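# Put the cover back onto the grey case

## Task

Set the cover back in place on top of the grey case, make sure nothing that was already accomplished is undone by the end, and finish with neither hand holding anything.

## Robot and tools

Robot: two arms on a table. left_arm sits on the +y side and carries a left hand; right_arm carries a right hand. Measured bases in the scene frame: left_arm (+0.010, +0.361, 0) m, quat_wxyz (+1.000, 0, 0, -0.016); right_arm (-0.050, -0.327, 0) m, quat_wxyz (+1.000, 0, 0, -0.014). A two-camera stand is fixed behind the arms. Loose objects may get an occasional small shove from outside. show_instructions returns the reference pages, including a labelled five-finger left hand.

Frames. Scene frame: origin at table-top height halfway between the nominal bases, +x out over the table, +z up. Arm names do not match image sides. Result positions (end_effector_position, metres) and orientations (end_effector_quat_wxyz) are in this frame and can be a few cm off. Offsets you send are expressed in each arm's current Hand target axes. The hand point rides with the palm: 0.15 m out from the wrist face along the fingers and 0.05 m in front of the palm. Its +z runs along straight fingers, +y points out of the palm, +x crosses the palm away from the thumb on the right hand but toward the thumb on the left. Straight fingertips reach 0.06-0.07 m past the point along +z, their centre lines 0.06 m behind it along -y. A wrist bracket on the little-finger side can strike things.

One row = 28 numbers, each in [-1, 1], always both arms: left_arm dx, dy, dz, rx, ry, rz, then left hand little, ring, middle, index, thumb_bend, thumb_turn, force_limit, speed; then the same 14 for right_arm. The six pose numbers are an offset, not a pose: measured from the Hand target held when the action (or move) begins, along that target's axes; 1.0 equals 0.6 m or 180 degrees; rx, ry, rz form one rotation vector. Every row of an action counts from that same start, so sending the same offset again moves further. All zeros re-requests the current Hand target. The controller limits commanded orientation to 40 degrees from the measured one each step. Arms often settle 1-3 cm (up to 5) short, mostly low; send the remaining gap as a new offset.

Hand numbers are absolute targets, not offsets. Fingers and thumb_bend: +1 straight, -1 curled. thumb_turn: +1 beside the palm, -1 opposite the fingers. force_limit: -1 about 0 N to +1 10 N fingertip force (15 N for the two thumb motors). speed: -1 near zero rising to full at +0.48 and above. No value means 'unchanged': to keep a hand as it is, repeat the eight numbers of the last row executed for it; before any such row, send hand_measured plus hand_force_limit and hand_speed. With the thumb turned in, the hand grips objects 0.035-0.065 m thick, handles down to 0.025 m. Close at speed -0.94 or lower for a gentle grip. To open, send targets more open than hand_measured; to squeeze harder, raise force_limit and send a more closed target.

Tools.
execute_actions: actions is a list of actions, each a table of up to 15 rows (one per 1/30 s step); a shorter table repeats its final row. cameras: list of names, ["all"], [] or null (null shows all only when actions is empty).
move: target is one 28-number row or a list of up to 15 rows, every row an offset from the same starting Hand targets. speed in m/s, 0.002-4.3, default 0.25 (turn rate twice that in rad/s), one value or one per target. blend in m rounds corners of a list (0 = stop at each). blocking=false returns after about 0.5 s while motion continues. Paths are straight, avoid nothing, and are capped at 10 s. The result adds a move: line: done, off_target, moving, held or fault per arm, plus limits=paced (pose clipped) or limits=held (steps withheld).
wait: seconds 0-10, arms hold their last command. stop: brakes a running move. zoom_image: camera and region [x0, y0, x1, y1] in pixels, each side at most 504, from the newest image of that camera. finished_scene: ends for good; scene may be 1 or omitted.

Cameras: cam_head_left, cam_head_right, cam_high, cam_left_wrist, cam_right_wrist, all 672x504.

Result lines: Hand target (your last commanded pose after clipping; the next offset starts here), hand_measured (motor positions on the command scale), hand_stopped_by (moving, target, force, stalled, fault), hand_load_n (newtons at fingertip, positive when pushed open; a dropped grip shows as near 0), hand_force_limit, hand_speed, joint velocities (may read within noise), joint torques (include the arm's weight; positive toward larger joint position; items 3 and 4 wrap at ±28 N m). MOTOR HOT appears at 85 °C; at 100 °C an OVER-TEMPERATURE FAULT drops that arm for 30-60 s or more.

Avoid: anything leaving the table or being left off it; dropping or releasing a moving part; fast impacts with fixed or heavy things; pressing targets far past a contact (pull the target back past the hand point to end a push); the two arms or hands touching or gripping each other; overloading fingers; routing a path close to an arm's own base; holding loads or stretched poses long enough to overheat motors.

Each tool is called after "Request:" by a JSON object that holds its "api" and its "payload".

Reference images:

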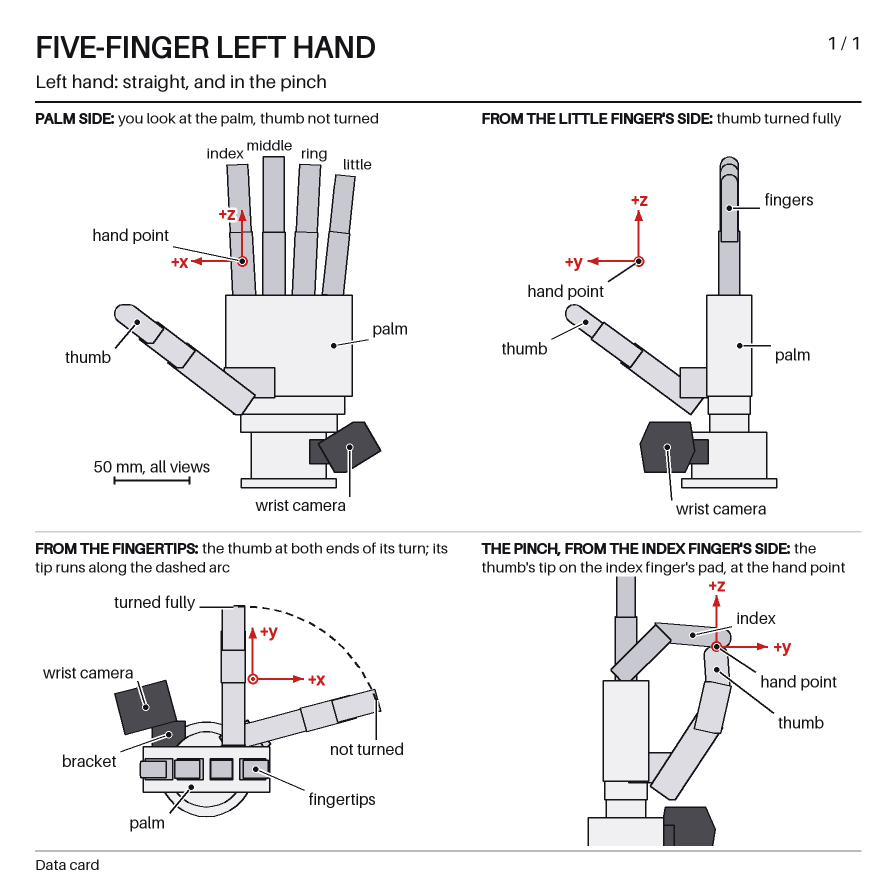

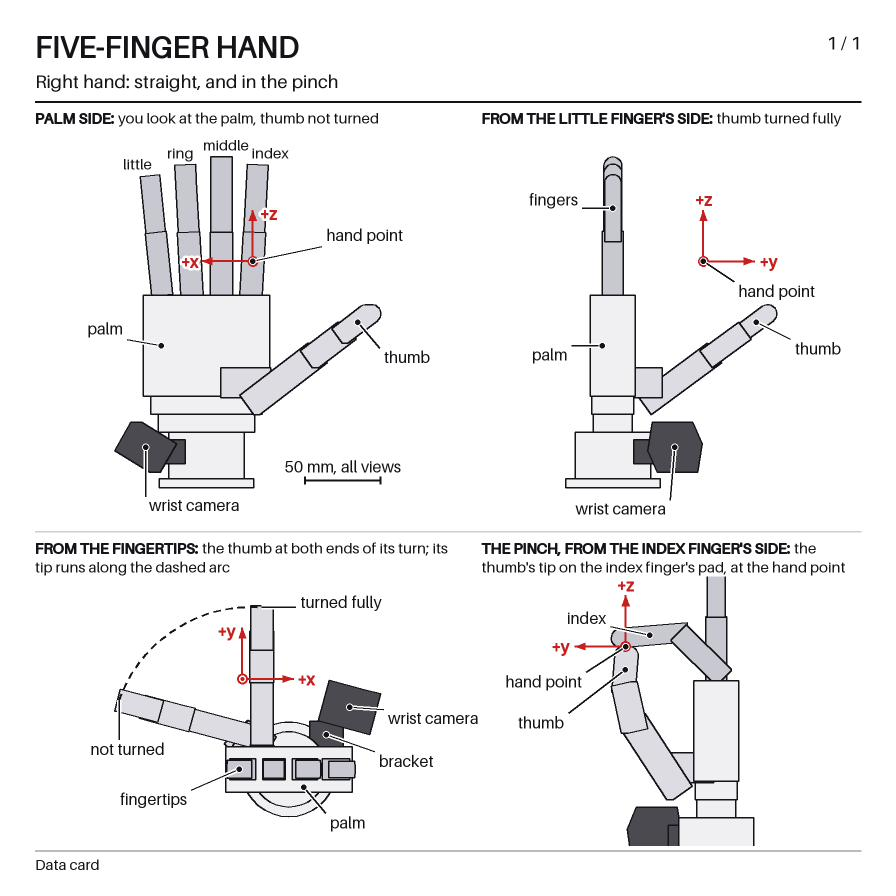

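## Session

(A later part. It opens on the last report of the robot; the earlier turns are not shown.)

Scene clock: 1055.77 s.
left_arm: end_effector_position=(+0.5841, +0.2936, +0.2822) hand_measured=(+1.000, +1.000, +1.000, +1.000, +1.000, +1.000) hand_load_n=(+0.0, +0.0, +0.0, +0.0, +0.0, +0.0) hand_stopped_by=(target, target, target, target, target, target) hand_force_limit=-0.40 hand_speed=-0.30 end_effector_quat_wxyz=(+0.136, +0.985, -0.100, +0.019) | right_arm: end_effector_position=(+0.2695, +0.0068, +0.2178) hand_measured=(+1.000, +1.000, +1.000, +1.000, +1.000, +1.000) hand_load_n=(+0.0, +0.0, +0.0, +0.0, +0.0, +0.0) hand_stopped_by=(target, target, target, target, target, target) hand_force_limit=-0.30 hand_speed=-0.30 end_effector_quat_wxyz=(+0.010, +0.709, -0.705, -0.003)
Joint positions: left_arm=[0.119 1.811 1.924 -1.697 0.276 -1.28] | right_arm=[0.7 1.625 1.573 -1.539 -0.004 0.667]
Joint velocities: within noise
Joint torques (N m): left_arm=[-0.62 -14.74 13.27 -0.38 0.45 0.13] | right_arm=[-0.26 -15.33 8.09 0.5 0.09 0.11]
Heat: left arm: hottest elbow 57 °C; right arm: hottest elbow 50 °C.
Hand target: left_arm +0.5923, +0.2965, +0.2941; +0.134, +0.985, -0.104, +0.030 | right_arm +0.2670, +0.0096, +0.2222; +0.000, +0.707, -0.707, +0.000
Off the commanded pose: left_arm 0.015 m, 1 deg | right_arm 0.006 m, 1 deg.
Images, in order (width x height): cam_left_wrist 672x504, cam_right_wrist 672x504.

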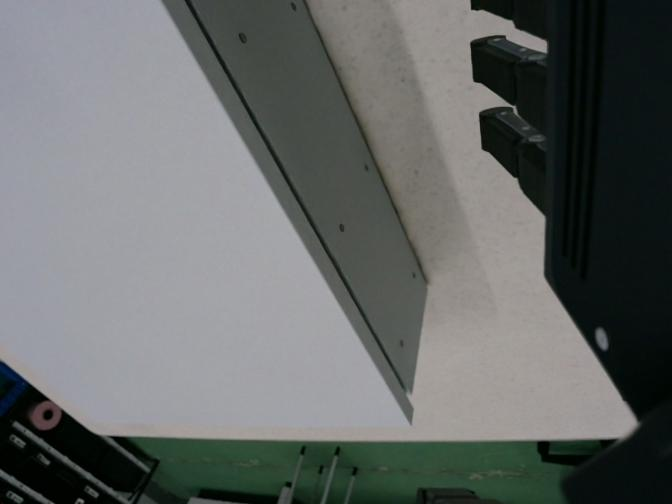

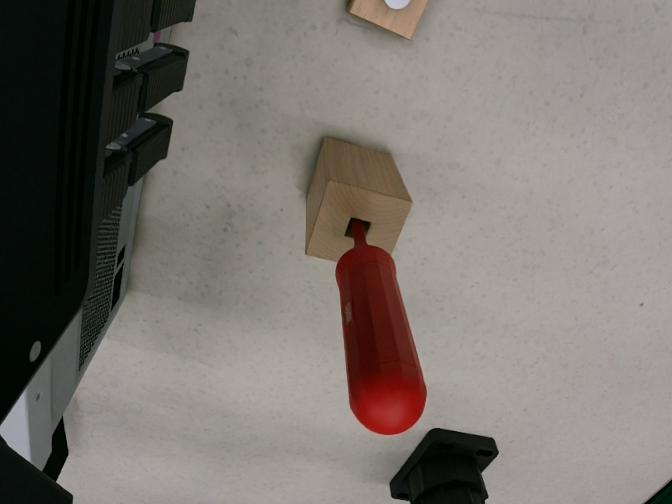

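Request:
{"api": "zoom_image", "payload": {"camera": "cam_left_wrist", "region": [330, 300, 480, 450]}}

Request:
{"api": "zoom_image", "payload": {"camera": "cam_left_wrist", "region": [380, 370, 440, 430]}}

Request:
{"api": "zoom_image", "payload": {"camera": "cam_left_wrist", "region": [150, 0, 350, 200]}}

Scaled by 3.360 from the camera's 672x504 image, which has a finer 960x720 frame.

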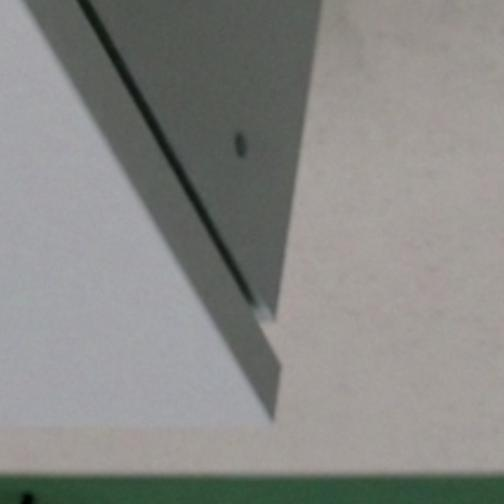

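Scaled by 8.400 from the camera's 672x504 image, which has a finer 960x720 frame.

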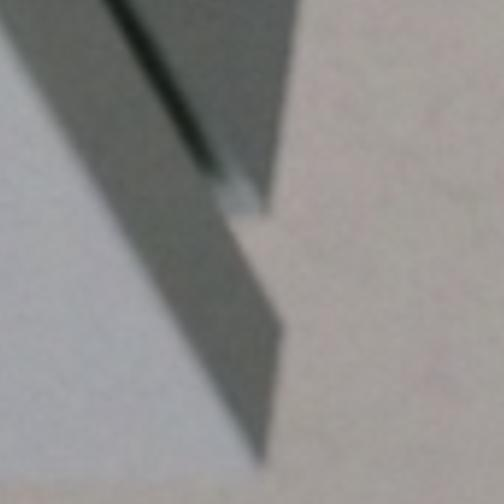

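Scaled by 2.520 from the camera's 672x504 image, which has a finer 960x720 frame.

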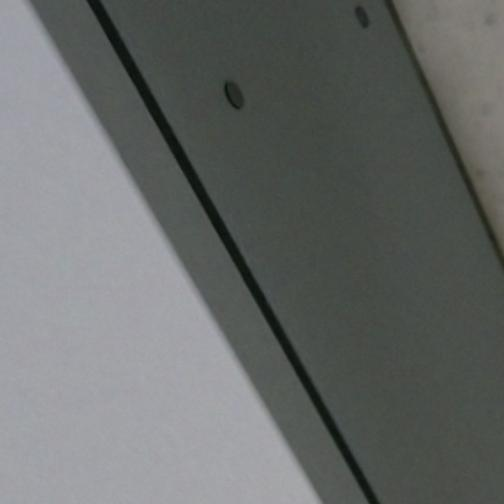

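Request:
{"api": "move", "payload": {"target": [-0.0163,-0.0472,0.1763,0,0,0,1,1,1,1,1,1,-0.4,-0.3,0,0,0,0,0,0,1,1,1,1,1,1,-0.3,-0.3], "speed": 0.15, "cameras": ["cam_left_wrist","cam_head_right"]}}

Scene clock: 1065.30 s.
left_arm: end_effector_position=(+0.5880, +0.2939, +0.1913) hand_measured=(+1.000, +1.000, +1.000, +1.000, +1.000, +1.000) hand_load_n=(+0.0, +0.0, +0.0, +0.0, -0.5, +0.0) hand_stopped_by=(target, target, target, target, target, target) hand_force_limit=-0.40 hand_speed=-0.30 end_effector_quat_wxyz=(+0.134, +0.985, -0.102, +0.029) | right_arm: end_effector_position=(+0.2695, +0.0068, +0.2178) hand_measured=(+1.000, +1.000, +1.000, +1.000, +1.000, +1.000) hand_load_n=(+0.0, +0.0, +0.0, +0.0, +0.0, +0.0) hand_stopped_by=(target, target, target, target, target, target) hand_force_limit=-0.30 hand_speed=-0.30 end_effector_quat_wxyz=(+0.010, +0.709, -0.705, -0.003)
Joint positions: left_arm=[0.119 1.811 1.684 -1.438 0.276 -1.278] | right_arm=[0.7 1.625 1.573 -1.539 -0.004 0.667]
Joint torques (N m): left_arm=[-0.15 -13.68 9.16 0.84 0.48 0.11] | right_arm=[-0.21 -15.38 8.08 0.49 0.09 0.11]
Heat: left arm: hottest elbow 57 °C; right arm: hottest elbow 48 °C.
Hand target: left_arm +0.5922, +0.2965, +0.1842; +0.134, +0.985, -0.104, +0.030 | right_arm +0.2670, +0.0096, +0.2222; +0.000, +0.707, -0.707, +0.000
Off the commanded pose: left_arm 0.009 m, 0 deg | right_arm 0.006 m, 1 deg.
move: done
Images, in order (width x height): cam_head_right 672x504, cam_left_wrist 672x504.

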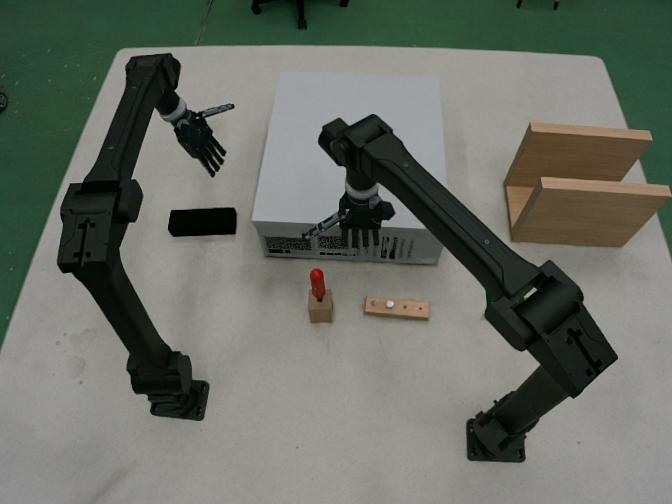

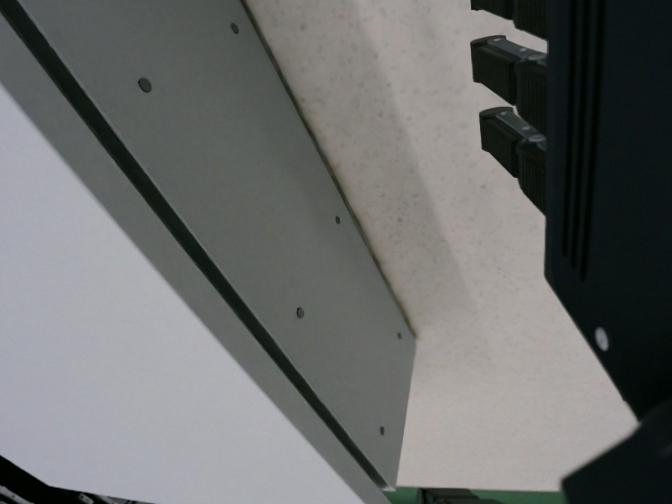

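Request:
{"api": "zoom_image", "payload": {"camera": "cam_left_wrist", "region": [290, 380, 430, 504]}}

Request:
{"api": "zoom_image", "payload": {"camera": "cam_left_wrist", "region": [0, 0, 220, 220]}}

Scaled by 3.600 from the camera's 672x504 image, which has a finer 960x720 frame.

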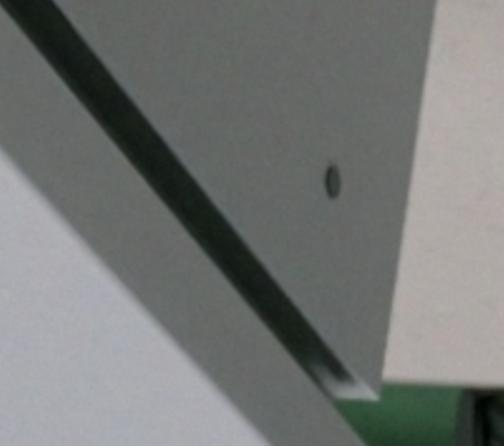

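Scaled by 2.291 from the camera's 672x504 image, which has a finer 960x720 frame.

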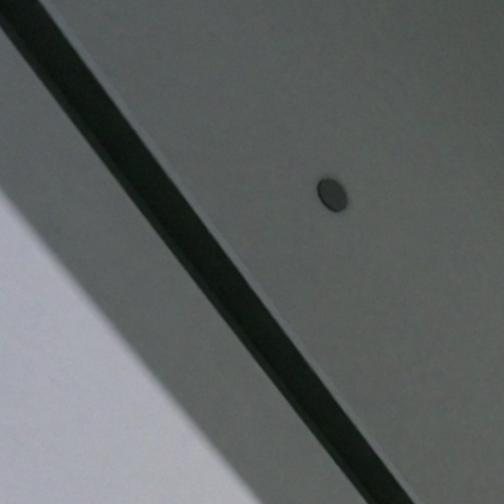

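Request:
{"api": "execute_actions", "payload": {"actions": [], "cameras": ["cam_right_wrist"]}}

Request:
{"api": "zoom_image", "payload": {"camera": "cam_right_wrist", "region": [0, 300, 160, 504]}}

Scene clock: 1071.47 s.
left_arm: end_effector_position=(+0.5880, +0.2939, +0.1913) hand_measured=(+1.000, +1.000, +1.000, +1.000, +1.000, +1.000) hand_load_n=(+0.0, +0.0, +0.0, +0.0, +0.0, +0.0) hand_stopped_by=(target, target, target, target, target, target) hand_force_limit=-0.40 hand_speed=-0.30 end_effector_quat_wxyz=(+0.134, +0.985, -0.102, +0.029) | right_arm: end_effector_position=(+0.2695, +0.0068, +0.2178) hand_measured=(+1.000, +1.000, +1.000, +1.000, +1.000, +1.000) hand_load_n=(+0.0, +0.0, +0.0, +0.0, +0.0, +0.5) hand_stopped_by=(target, target, target, target, target, target) hand_force_limit=-0.30 hand_speed=-0.30 end_effector_quat_wxyz=(+0.010, +0.709, -0.705, -0.003)
Joint positions: left_arm=[0.119 1.811 1.684 -1.438 0.276 -1.278] | right_arm=[0.7 1.625 1.573 -1.539 -0.004 0.667]
Joint velocities: within noise
Joint torques (N m): left_arm=[-0.62 -14.1 9.18 0.66 0.5 0.09] | right_arm=[-0.26 -15.33 8.12 0.49 0.09 0.11]
Heat: left arm: hottest elbow 56 °C; right arm: hottest elbow 47 °C.
Hand target: left_arm +0.5922, +0.2965, +0.1842; +0.134, +0.985, -0.104, +0.030 | right_arm +0.2670, +0.0096, +0.2222; +0.000, +0.707, -0.707, +0.000
Off the commanded pose: left_arm 0.009 m, 0 deg | right_arm 0.006 m, 1 deg.
Images, in order (width x height): cam_right_wrist 672x504.

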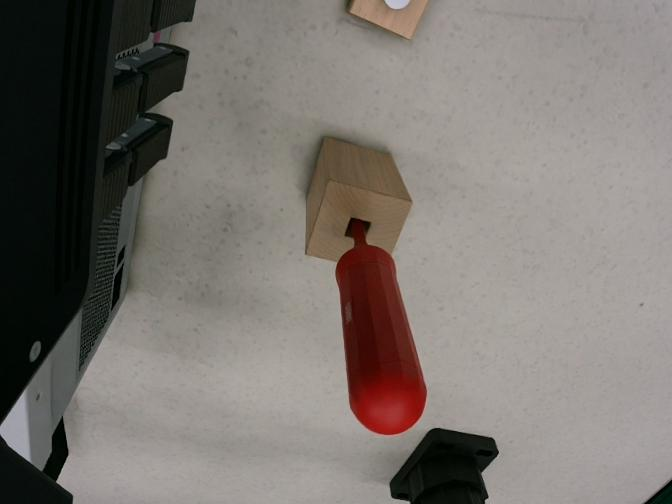

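Scaled by 2.471 from the camera's 672x504 image, which has a finer 960x720 frame.

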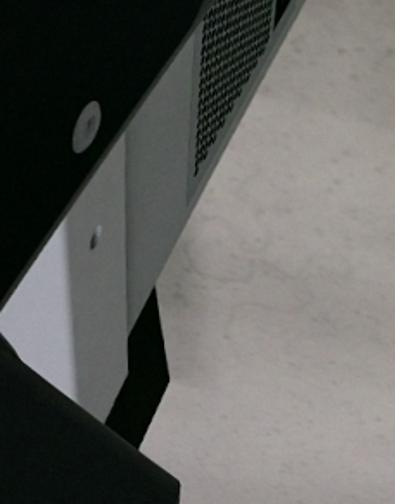

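Request:
{"api": "move", "payload": {"target": [[0,0,0,0,0,0,1,1,1,1,1,1,-0.4,-0.3,0.2667,-0.055,-0.1467,0,0,0.1667,1,1,1,1,1,1,-0.3,-0.3],[0,0,0,0,0,0,1,1,1,1,1,1,-0.4,-0.3,0.65,-0.1967,-0.1467,0,0,0.5,1,1,1,1,1,1,-0.3,-0.3]], "speed": 0.2, "blend": 0.03, "cameras": ["cam_right_wrist","cam_head_left","cam_high"]}}

Scene clock: 1079.03 s.
left_arm: end_effector_position=(+0.5880, +0.2939, +0.1913) hand_measured=(+1.000, +1.000, +1.000, +1.000, +1.000, +1.000) hand_load_n=(+0.0, +0.0, +0.0, +0.0, +0.0, +0.0) hand_stopped_by=(target, target, target, target, target, target) hand_force_limit=-0.40 hand_speed=-0.30 end_effector_quat_wxyz=(+0.134, +0.985, -0.102, +0.029) | right_arm: end_effector_position=(+0.3724, -0.3741, +0.2900) hand_measured=(+1.000, +1.000, +1.000, +1.000, +1.000, +1.000) hand_load_n=(+0.0, +0.0, +0.0, +0.0, +0.0, +0.0) hand_stopped_by=(target, target, target, target, target, target) hand_force_limit=-0.30 hand_speed=-0.30 end_effector_quat_wxyz=(-0.005, -0.011, +1.000, +0.003)
Joint positions: left_arm=[0.119 1.811 1.684 -1.438 0.276 -1.278] | right_arm=[-0.241 1.418 1.53 -1.695 -0.003 1.28]
Joint torques (N m): left_arm=[0.26 -13.8 9.07 0.79 0.43 0.11] | right_arm=[-1.44 -10.75 12.9 -0.21 -0.13 0.1]
Heat: left arm: hottest elbow 54 °C; right arm: hottest elbow 47 °C.
Hand target: left_arm +0.5922, +0.2965, +0.1842; +0.134, +0.985, -0.104, +0.030 | right_arm +0.3848, -0.3804, +0.3102; -0.001, +0.000, +1.000, +0.000
Off the commanded pose: left_arm 0.009 m, 0 deg | right_arm 0.025 m, 1 deg.
joint sent to its limit (right arm) — joint 4 (wrist pitch), lower limit. The joint targets still meet the commanded pose.
move: off_target (right_arm)
Images, in order (width x height): cam_head_left 672x504, cam_high 672x504, cam_right_wrist 672x504.

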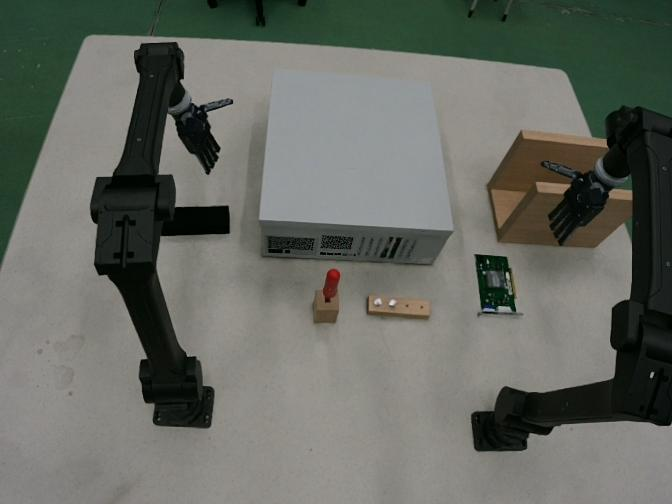

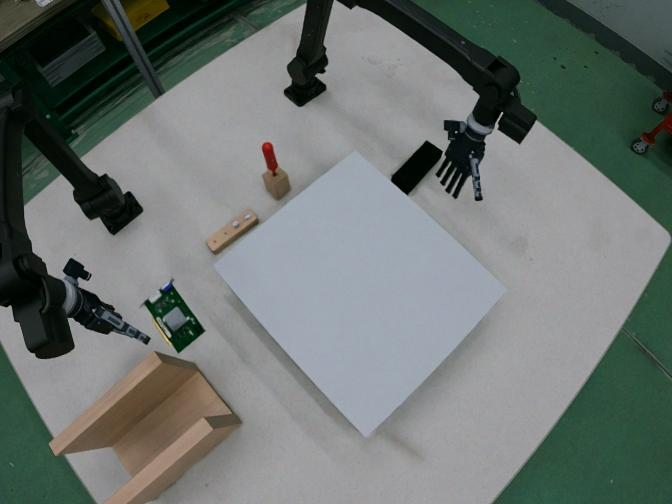

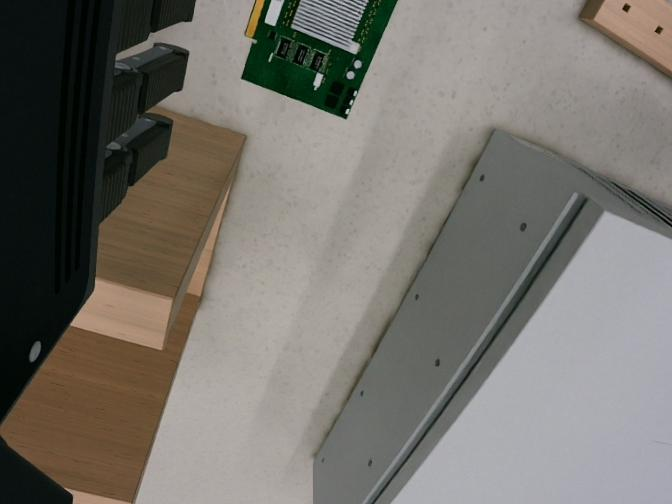

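Excellent view. Zoom in.

Request:
{"api": "zoom_image", "payload": {"camera": "cam_right_wrist", "region": [480, 110, 672, 260]}}

Request:
{"api": "zoom_image", "payload": {"camera": "cam_right_wrist", "region": [300, 380, 460, 504]}}

Request:
{"api": "zoom_image", "payload": {"camera": "cam_right_wrist", "region": [540, 170, 620, 240]}}

Request:
{"api": "zoom_image", "payload": {"camera": "cam_head_left", "region": [250, 205, 460, 270]}}

Scaled by 2.625 from the camera's 672x504 image, which has a finer 960x720 frame.

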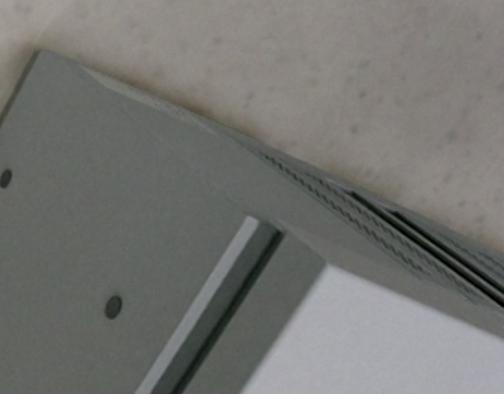

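Scaled by 3.150 from the camera's 672x504 image, which has a finer 960x720 frame.

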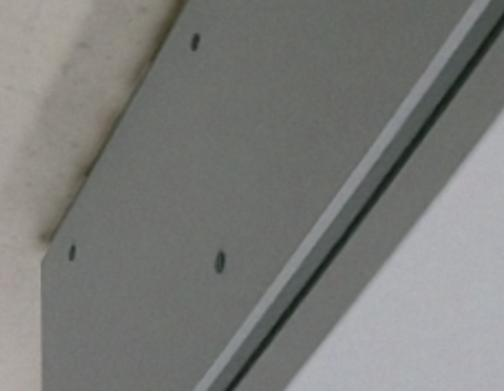

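Scaled by 6.300 from the camera's 672x504 image, which has a finer 960x720 frame.

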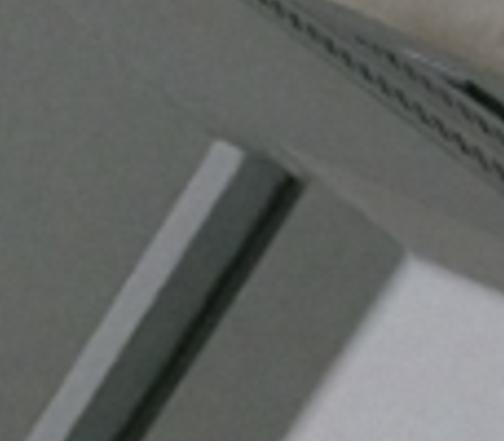

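Scaled by 2.400 from the camera's 672x504 image, which has a finer 960x720 frame.

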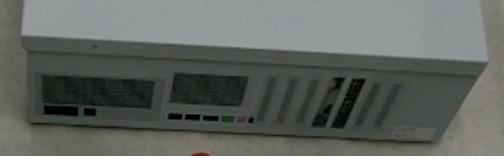

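Request:
{"api": "move", "payload": {"target": [[0.016,0.0463,-0.1731,0,0,0,1,1,1,1,1,1,-0.4,-0.3,-0.02,0.0,0,0,0,0,1,1,1,1,1,1,-0.3,-0.3],[-0.0786,0.2862,-0.1176,0,0,0,1,1,1,1,1,1,-0.4,-0.3,-0.05,0.275,0,0,0,0,1,1,1,1,1,1,-0.3,-0.3]], "speed": 0.2, "blend": 0.03, "cameras": ["cam_right_wrist","cam_left_wrist"]}}

Scene clock: 1090.77 s.
left_arm: end_effector_position=(+0.5046, +0.1634, +0.2885) hand_measured=(+1.000, +1.000, +1.000, +1.000, +1.000, +1.000) hand_load_n=(+0.0, +0.0, +0.0, +0.0, +0.0, +0.5) hand_stopped_by=(target, target, target, target, target, target) hand_force_limit=-0.40 hand_speed=-0.30 end_effector_quat_wxyz=(+0.135, +0.985, -0.107, +0.020) | right_arm: end_effector_position=(+0.4009, -0.2175, +0.2879) hand_measured=(+1.000, +1.000, +1.000, +1.000, +1.000, +1.000) hand_load_n=(+0.0, +0.0, +0.0, +0.0, +0.0, +0.0) hand_stopped_by=(target, target, target, target, target, target) hand_force_limit=-0.30 hand_speed=-0.30 end_effector_quat_wxyz=(-0.008, -0.005, +1.000, +0.003)
Joint positions: left_arm=[-0.138 1.591 1.653 -1.575 0.268 -1.533] | right_arm=[0.14 1.461 1.571 -1.695 -0.008 1.673]
Joint torques (N m): left_arm=[-0.26 -13.39 9.16 0.72 0.34 -0.08] | right_arm=[-0.67 -11.22 13.26 -0.2 0.1 0.12]
Heat: left arm: hottest elbow 52 °C; right arm: hottest elbow 50 °C.
Hand target: left_arm +0.5071, +0.1630, +0.2923; +0.134, +0.985, -0.104, +0.030 | right_arm +0.4149, -0.2155, +0.3102; -0.001, +0.000, +1.000, +0.000
Off the commanded pose: left_arm 0.005 m, 1 deg | right_arm 0.026 m, 1 deg.
joint sent to its limit (right arm) — joint 4 (wrist pitch), lower limit. The joint targets still meet the commanded pose.
move: off_target (right_arm)
Images, in order (width x height): cam_left_wrist 672x504, cam_right_wrist 672x504.

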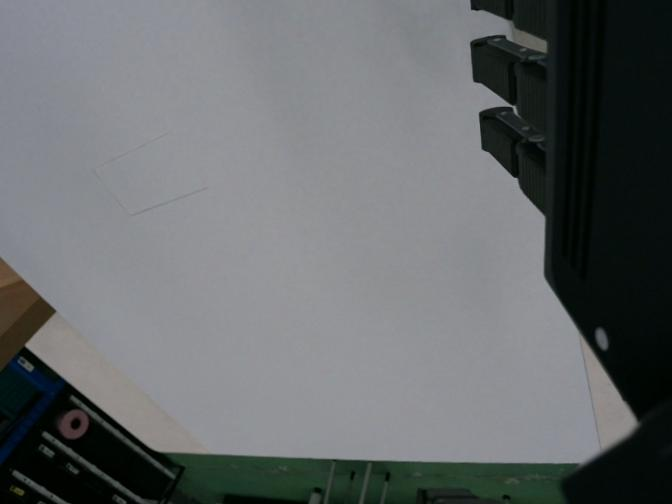

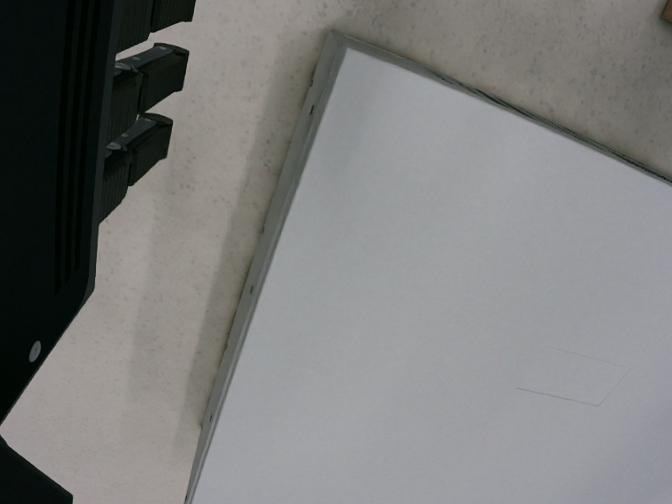

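Request:
{"api": "zoom_image", "payload": {"camera": "cam_right_wrist", "region": [260, 20, 370, 130]}}

Request:
{"api": "zoom_image", "payload": {"camera": "cam_right_wrist", "region": [200, 240, 290, 330]}}

Request:
{"api": "zoom_image", "payload": {"camera": "cam_right_wrist", "region": [160, 400, 260, 504]}}

Request:
{"api": "zoom_image", "payload": {"camera": "cam_left_wrist", "region": [560, 320, 650, 480]}}

Scaled by 4.582 from the camera's 672x504 image, which has a finer 960x720 frame.

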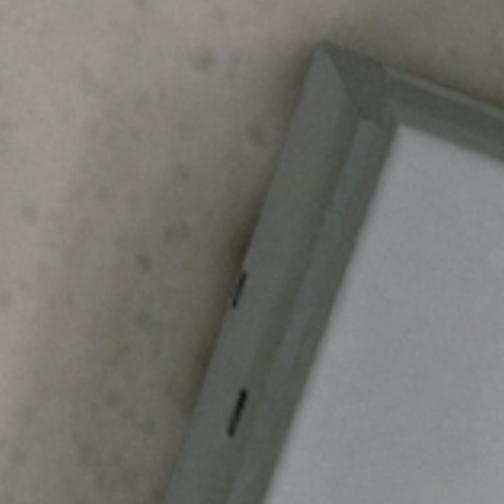

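Scaled by 5.600 from the camera's 672x504 image, which has a finer 960x720 frame.

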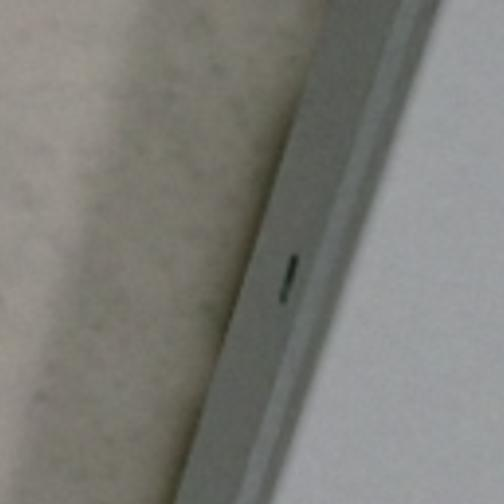

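Scaled by 4.846 from the camera's 672x504 image, which has a finer 960x720 frame.

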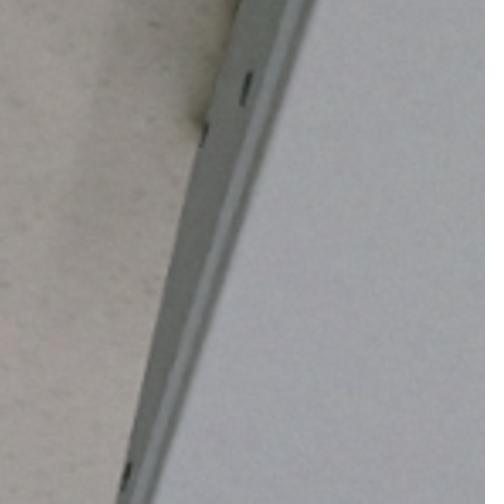

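Scaled by 3.150 from the camera's 672x504 image, which has a finer 960x720 frame.

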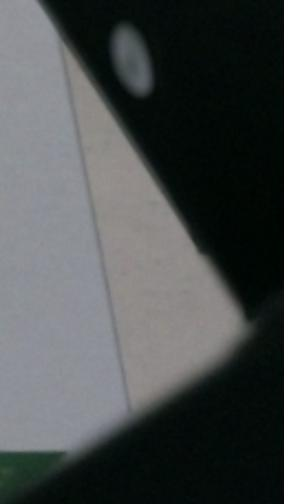

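Request:
{"api": "zoom_image", "payload": {"camera": "cam_right_wrist", "region": [235, 270, 275, 310]}}

Request:
{"api": "zoom_image", "payload": {"camera": "cam_right_wrist", "region": [315, 25, 355, 65]}}

Request:
{"api": "zoom_image", "payload": {"camera": "cam_right_wrist", "region": [175, 440, 225, 500]}}

Scaled by 12.600 from the camera's 672x504 image, which has a finer 960x720 frame.

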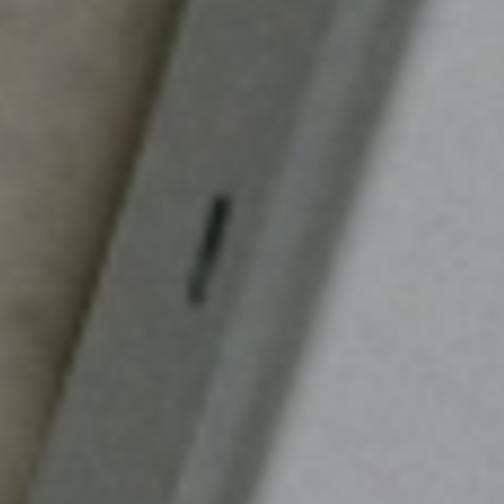

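Scaled by 12.600 from the camera's 672x504 image, which has a finer 960x720 frame.

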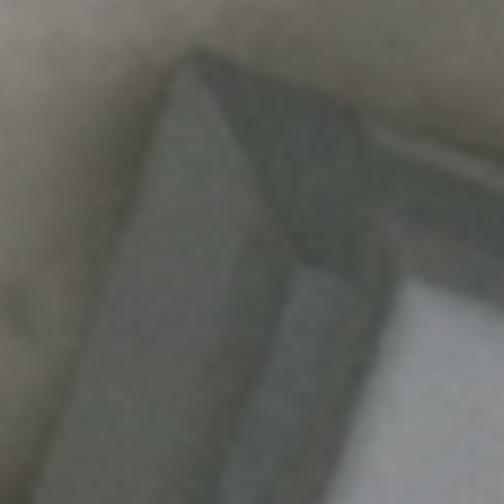

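Scaled by 8.400 from the camera's 672x504 image, which has a finer 960x720 frame.

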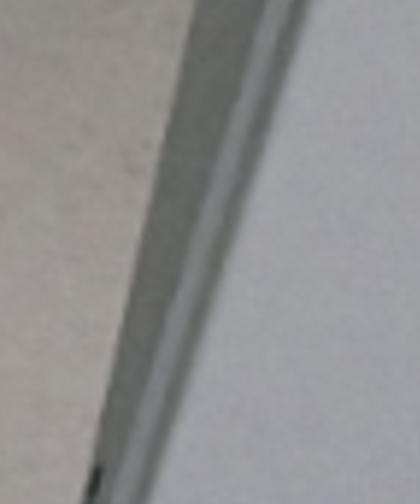

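Request:
{"api": "move", "payload": {"target": [[0.0414,-0.234,-0.0589,0,0,0,1,1,1,1,1,1,-0.4,-0.3,0,0,0,0,0,0,1,1,1,1,1,1,-0.3,-0.3],[0.0997,-0.1612,0.1998,-0.1628,0.0355,-0.0055,1,1,1,1,1,1,-0.4,-0.3,0,0,0,0,0,0,1,1,1,1,1,1,-0.3,-0.3]], "speed": [0.2, 0.12], "blend": 0.02, "cameras": ["cam_left_wrist","cam_head_right"]}}

Scene clock: 1111.20 s.
left_arm: end_effector_position=(+0.5872, +0.2153, +0.1642) hand_measured=(+1.000, +1.000, +1.000, +1.000, +1.000, +1.000) hand_load_n=(+0.0, +0.0, +0.0, +0.0, +0.0, +0.0) hand_stopped_by=(target, target, target, target, target, target) hand_force_limit=-0.40 hand_speed=-0.30 end_effector_quat_wxyz=(+0.382, +0.918, -0.093, +0.058) | right_arm: end_effector_position=(+0.4009, -0.2176, +0.2879) hand_measured=(+1.000, +1.000, +1.000, +1.000, +1.000, +1.000) hand_load_n=(+0.0, +0.0, +0.0, +0.0, +0.0, +0.0) hand_stopped_by=(target, target, target, target, target, target) hand_force_limit=-0.30 hand_speed=-0.30 end_effector_quat_wxyz=(-0.007, -0.005, +1.000, +0.003)
Joint positions: left_arm=[0.101 1.881 1.496 -1.205 0.794 -1.293] | right_arm=[0.14 1.461 1.571 -1.695 -0.008 1.673]
Joint torques (N m): left_arm=[-0.79 -14.74 8.68 0.59 1.01 -0.07] | right_arm=[-0.73 -11.34 13.26 -0.21 0.09 0.11]
Heat: left arm: hottest elbow 50 °C; right arm: hottest elbow 52 °C.
Hand target: left_arm +0.5900, +0.2099, +0.1571; +0.385, +0.917, -0.093, +0.056 | right_arm +0.4149, -0.2155, +0.3102; -0.001, +0.000, +1.000, +0.000
Off the commanded pose: left_arm 0.009 m, 0 deg | right_arm 0.026 m, 1 deg.
joint sent to its limit (right arm) — joint 4 (wrist pitch), lower limit. The joint targets still meet the commanded pose.
move: off_target (right_arm)
Images, in order (width x height): cam_head_right 672x504, cam_left_wrist 672x504.

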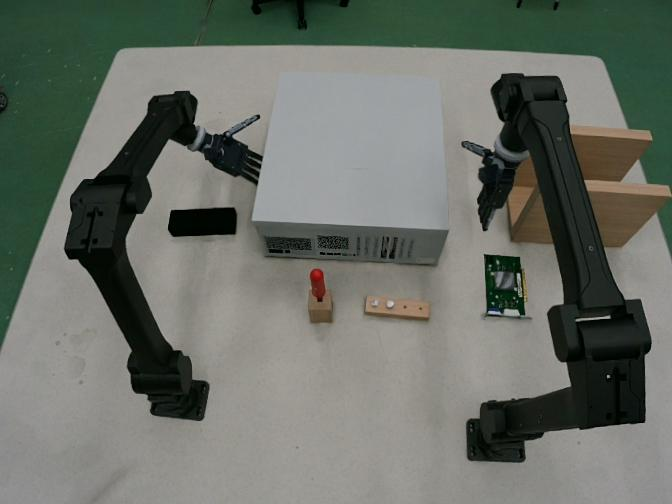

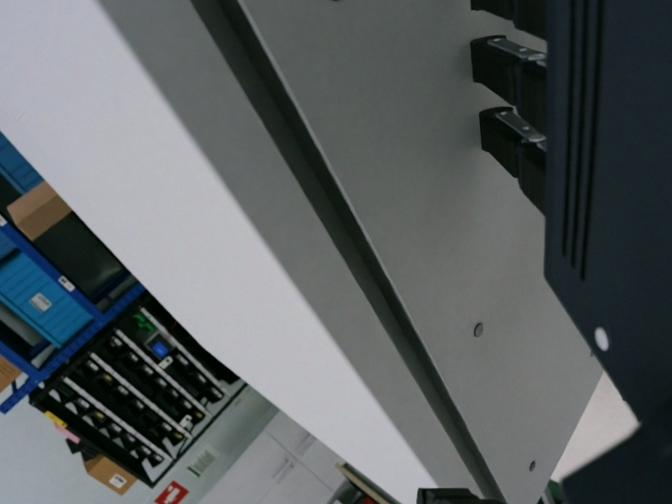

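Request:
{"api": "zoom_image", "payload": {"camera": "cam_left_wrist", "region": [180, 0, 340, 160]}}

Request:
{"api": "zoom_image", "payload": {"camera": "cam_left_wrist", "region": [380, 360, 540, 504]}}

Request:
{"api": "zoom_image", "payload": {"camera": "cam_left_wrist", "region": [290, 150, 390, 250]}}

Scaled by 3.150 from the camera's 672x504 image, which has a finer 960x720 frame.

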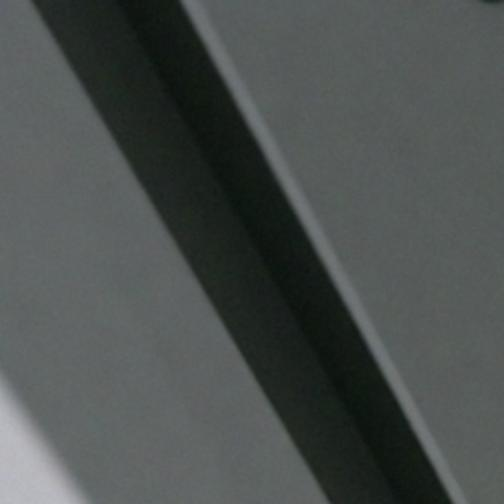

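Scaled by 3.150 from the camera's 672x504 image, which has a finer 960x720 frame.

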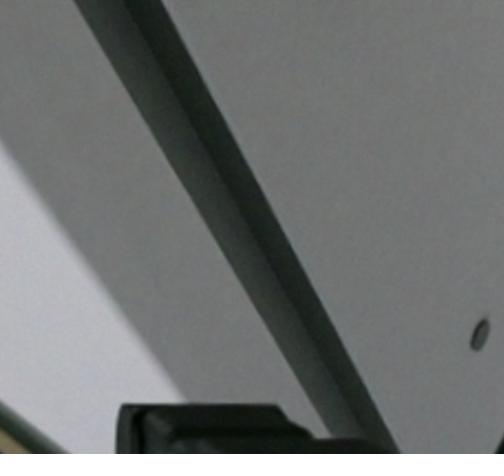

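Scaled by 5.040 from the camera's 672x504 image, which has a finer 960x720 frame.

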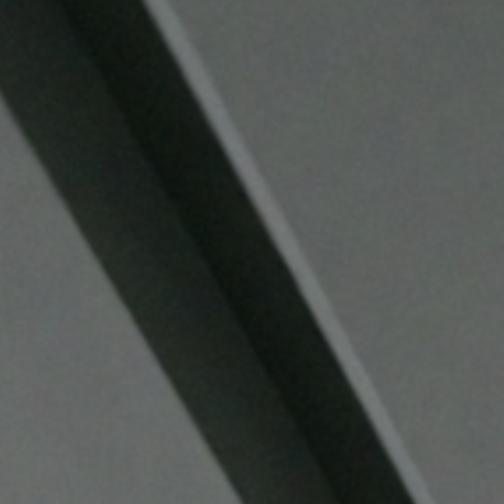

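Request:
{"api": "execute_actions", "payload": {"actions": [], "cameras": ["cam_head_left","cam_head_right","cam_high"]}}

Request:
{"api": "zoom_image", "payload": {"camera": "cam_head_left", "region": [250, 210, 290, 265]}}

Request:
{"api": "zoom_image", "payload": {"camera": "cam_head_right", "region": [245, 210, 285, 265]}}

Request:
{"api": "zoom_image", "payload": {"camera": "cam_head_left", "region": [420, 215, 460, 270]}}

Request:
{"api": "zoom_image", "payload": {"camera": "cam_head_right", "region": [415, 215, 455, 270]}}

Request:
{"api": "zoom_image", "payload": {"camera": "cam_high", "region": [205, 250, 285, 330]}}

Scene clock: 1116.33 s.
left_arm: end_effector_position=(+0.5873, +0.2153, +0.1642) hand_measured=(+1.000, +1.000, +1.000, +1.000, +1.000, +1.000) hand_load_n=(+0.0, +0.0, +0.0, +0.5, +0.0, +0.0) hand_stopped_by=(target, target, target, target, target, target) hand_force_limit=-0.40 hand_speed=-0.30 end_effector_quat_wxyz=(+0.382, +0.918, -0.092, +0.058) | right_arm: end_effector_position=(+0.4009, -0.2176, +0.2879) hand_measured=(+1.000, +1.000, +1.000, +1.000, +1.000, +1.000) hand_load_n=(+0.0, +0.0, +0.0, +0.0, +0.0, +0.0) hand_stopped_by=(target, target, target, target, target, target) hand_force_limit=-0.30 hand_speed=-0.30 end_effector_quat_wxyz=(-0.007, -0.005, +1.000, +0.003)
Joint positions: left_arm=[0.101 1.881 1.496 -1.205 0.794 -1.293] | right_arm=[0.14 1.461 1.571 -1.695 -0.008 1.673]
Joint velocities: within noise
Joint torques (N m): left_arm=[-1.03 -14.1 8.54 0.69 1.05 -0.07] | right_arm=[-0.67 -11.22 13.27 -0.21 0.1 0.11]
Heat: left arm: hottest elbow 49 °C; right arm: hottest elbow 52 °C.
Hand target: left_arm +0.5900, +0.2099, +0.1571; +0.385, +0.917, -0.093, +0.056 | right_arm +0.4149, -0.2155, +0.3102; -0.001, +0.000, +1.000, +0.000
Off the commanded pose: left_arm 0.009 m, 0 deg | right_arm 0.026 m, 1 deg.
Images, in order (width x height): cam_head_left 672x504, cam_head_right 672x504, cam_high 672x504.

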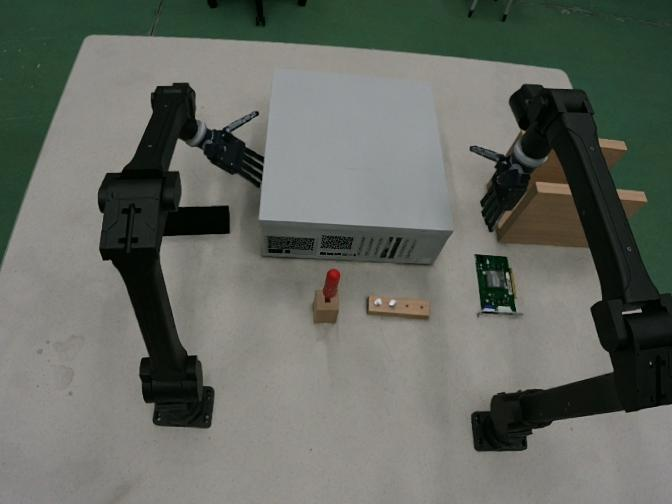

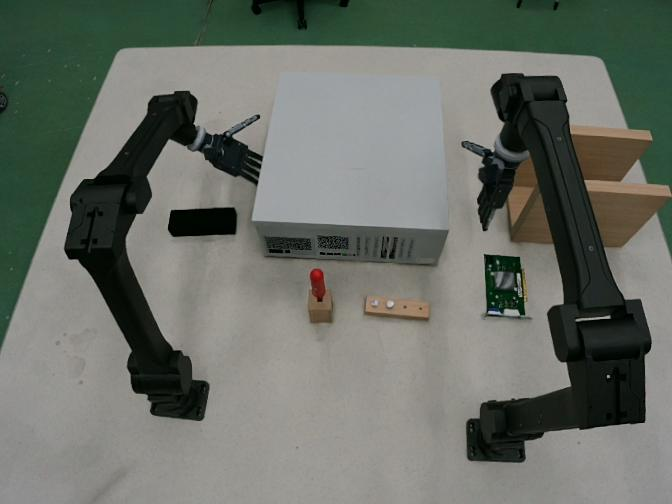

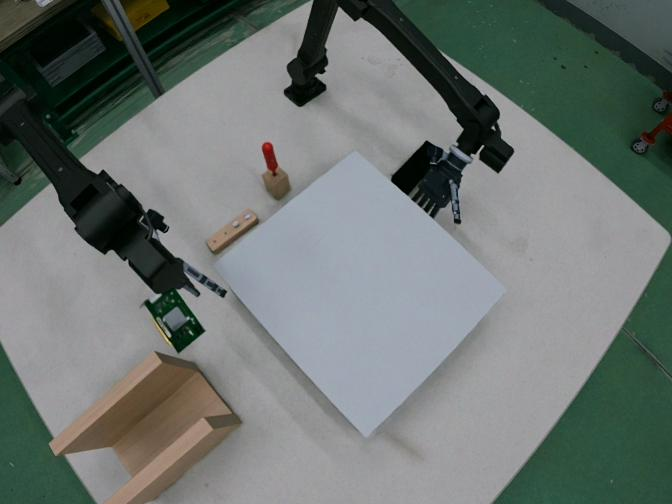

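Scaled by 9.164 from the camera's 672x504 image, which has a finer 960x720 frame.

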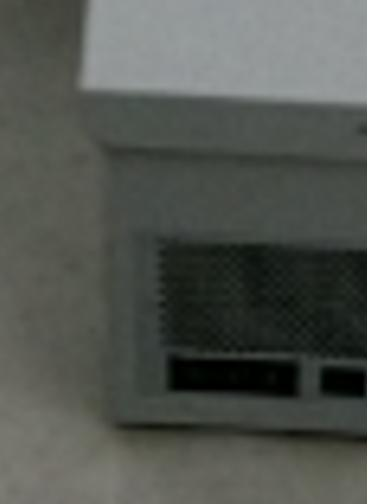

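Scaled by 9.164 from the camera's 672x504 image, which has a finer 960x720 frame.

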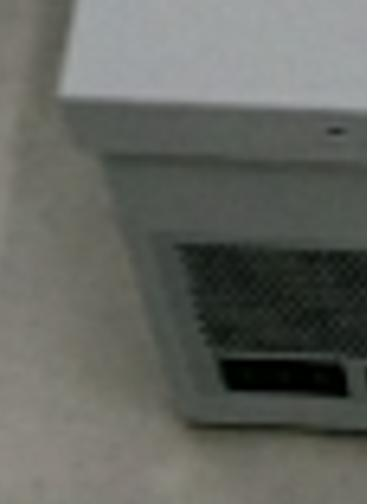

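Scaled by 9.164 from the camera's 672x504 image, which has a finer 960x720 frame.

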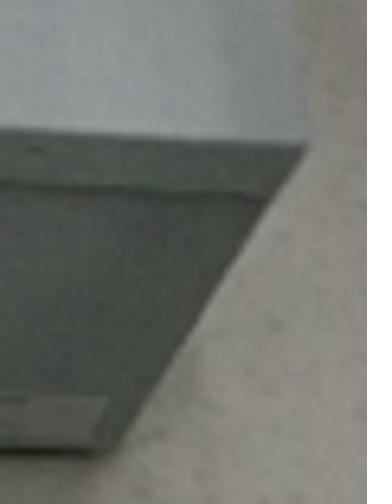

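Scaled by 9.164 from the camera's 672x504 image, which has a finer 960x720 frame.

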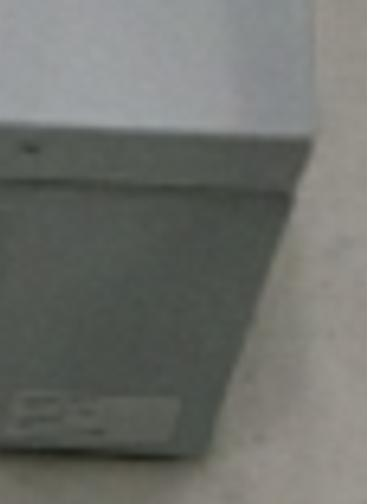

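Scaled by 6.300 from the camera's 672x504 image, which has a finer 960x720 frame.

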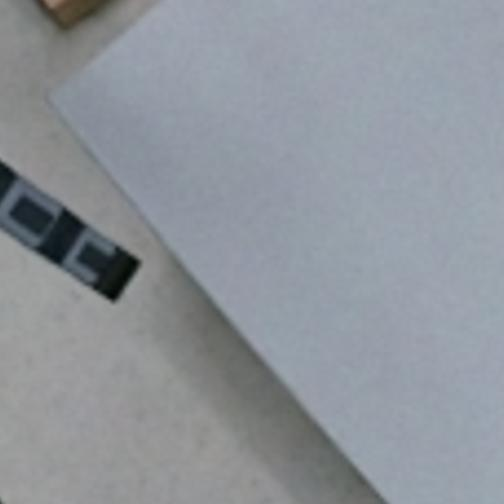

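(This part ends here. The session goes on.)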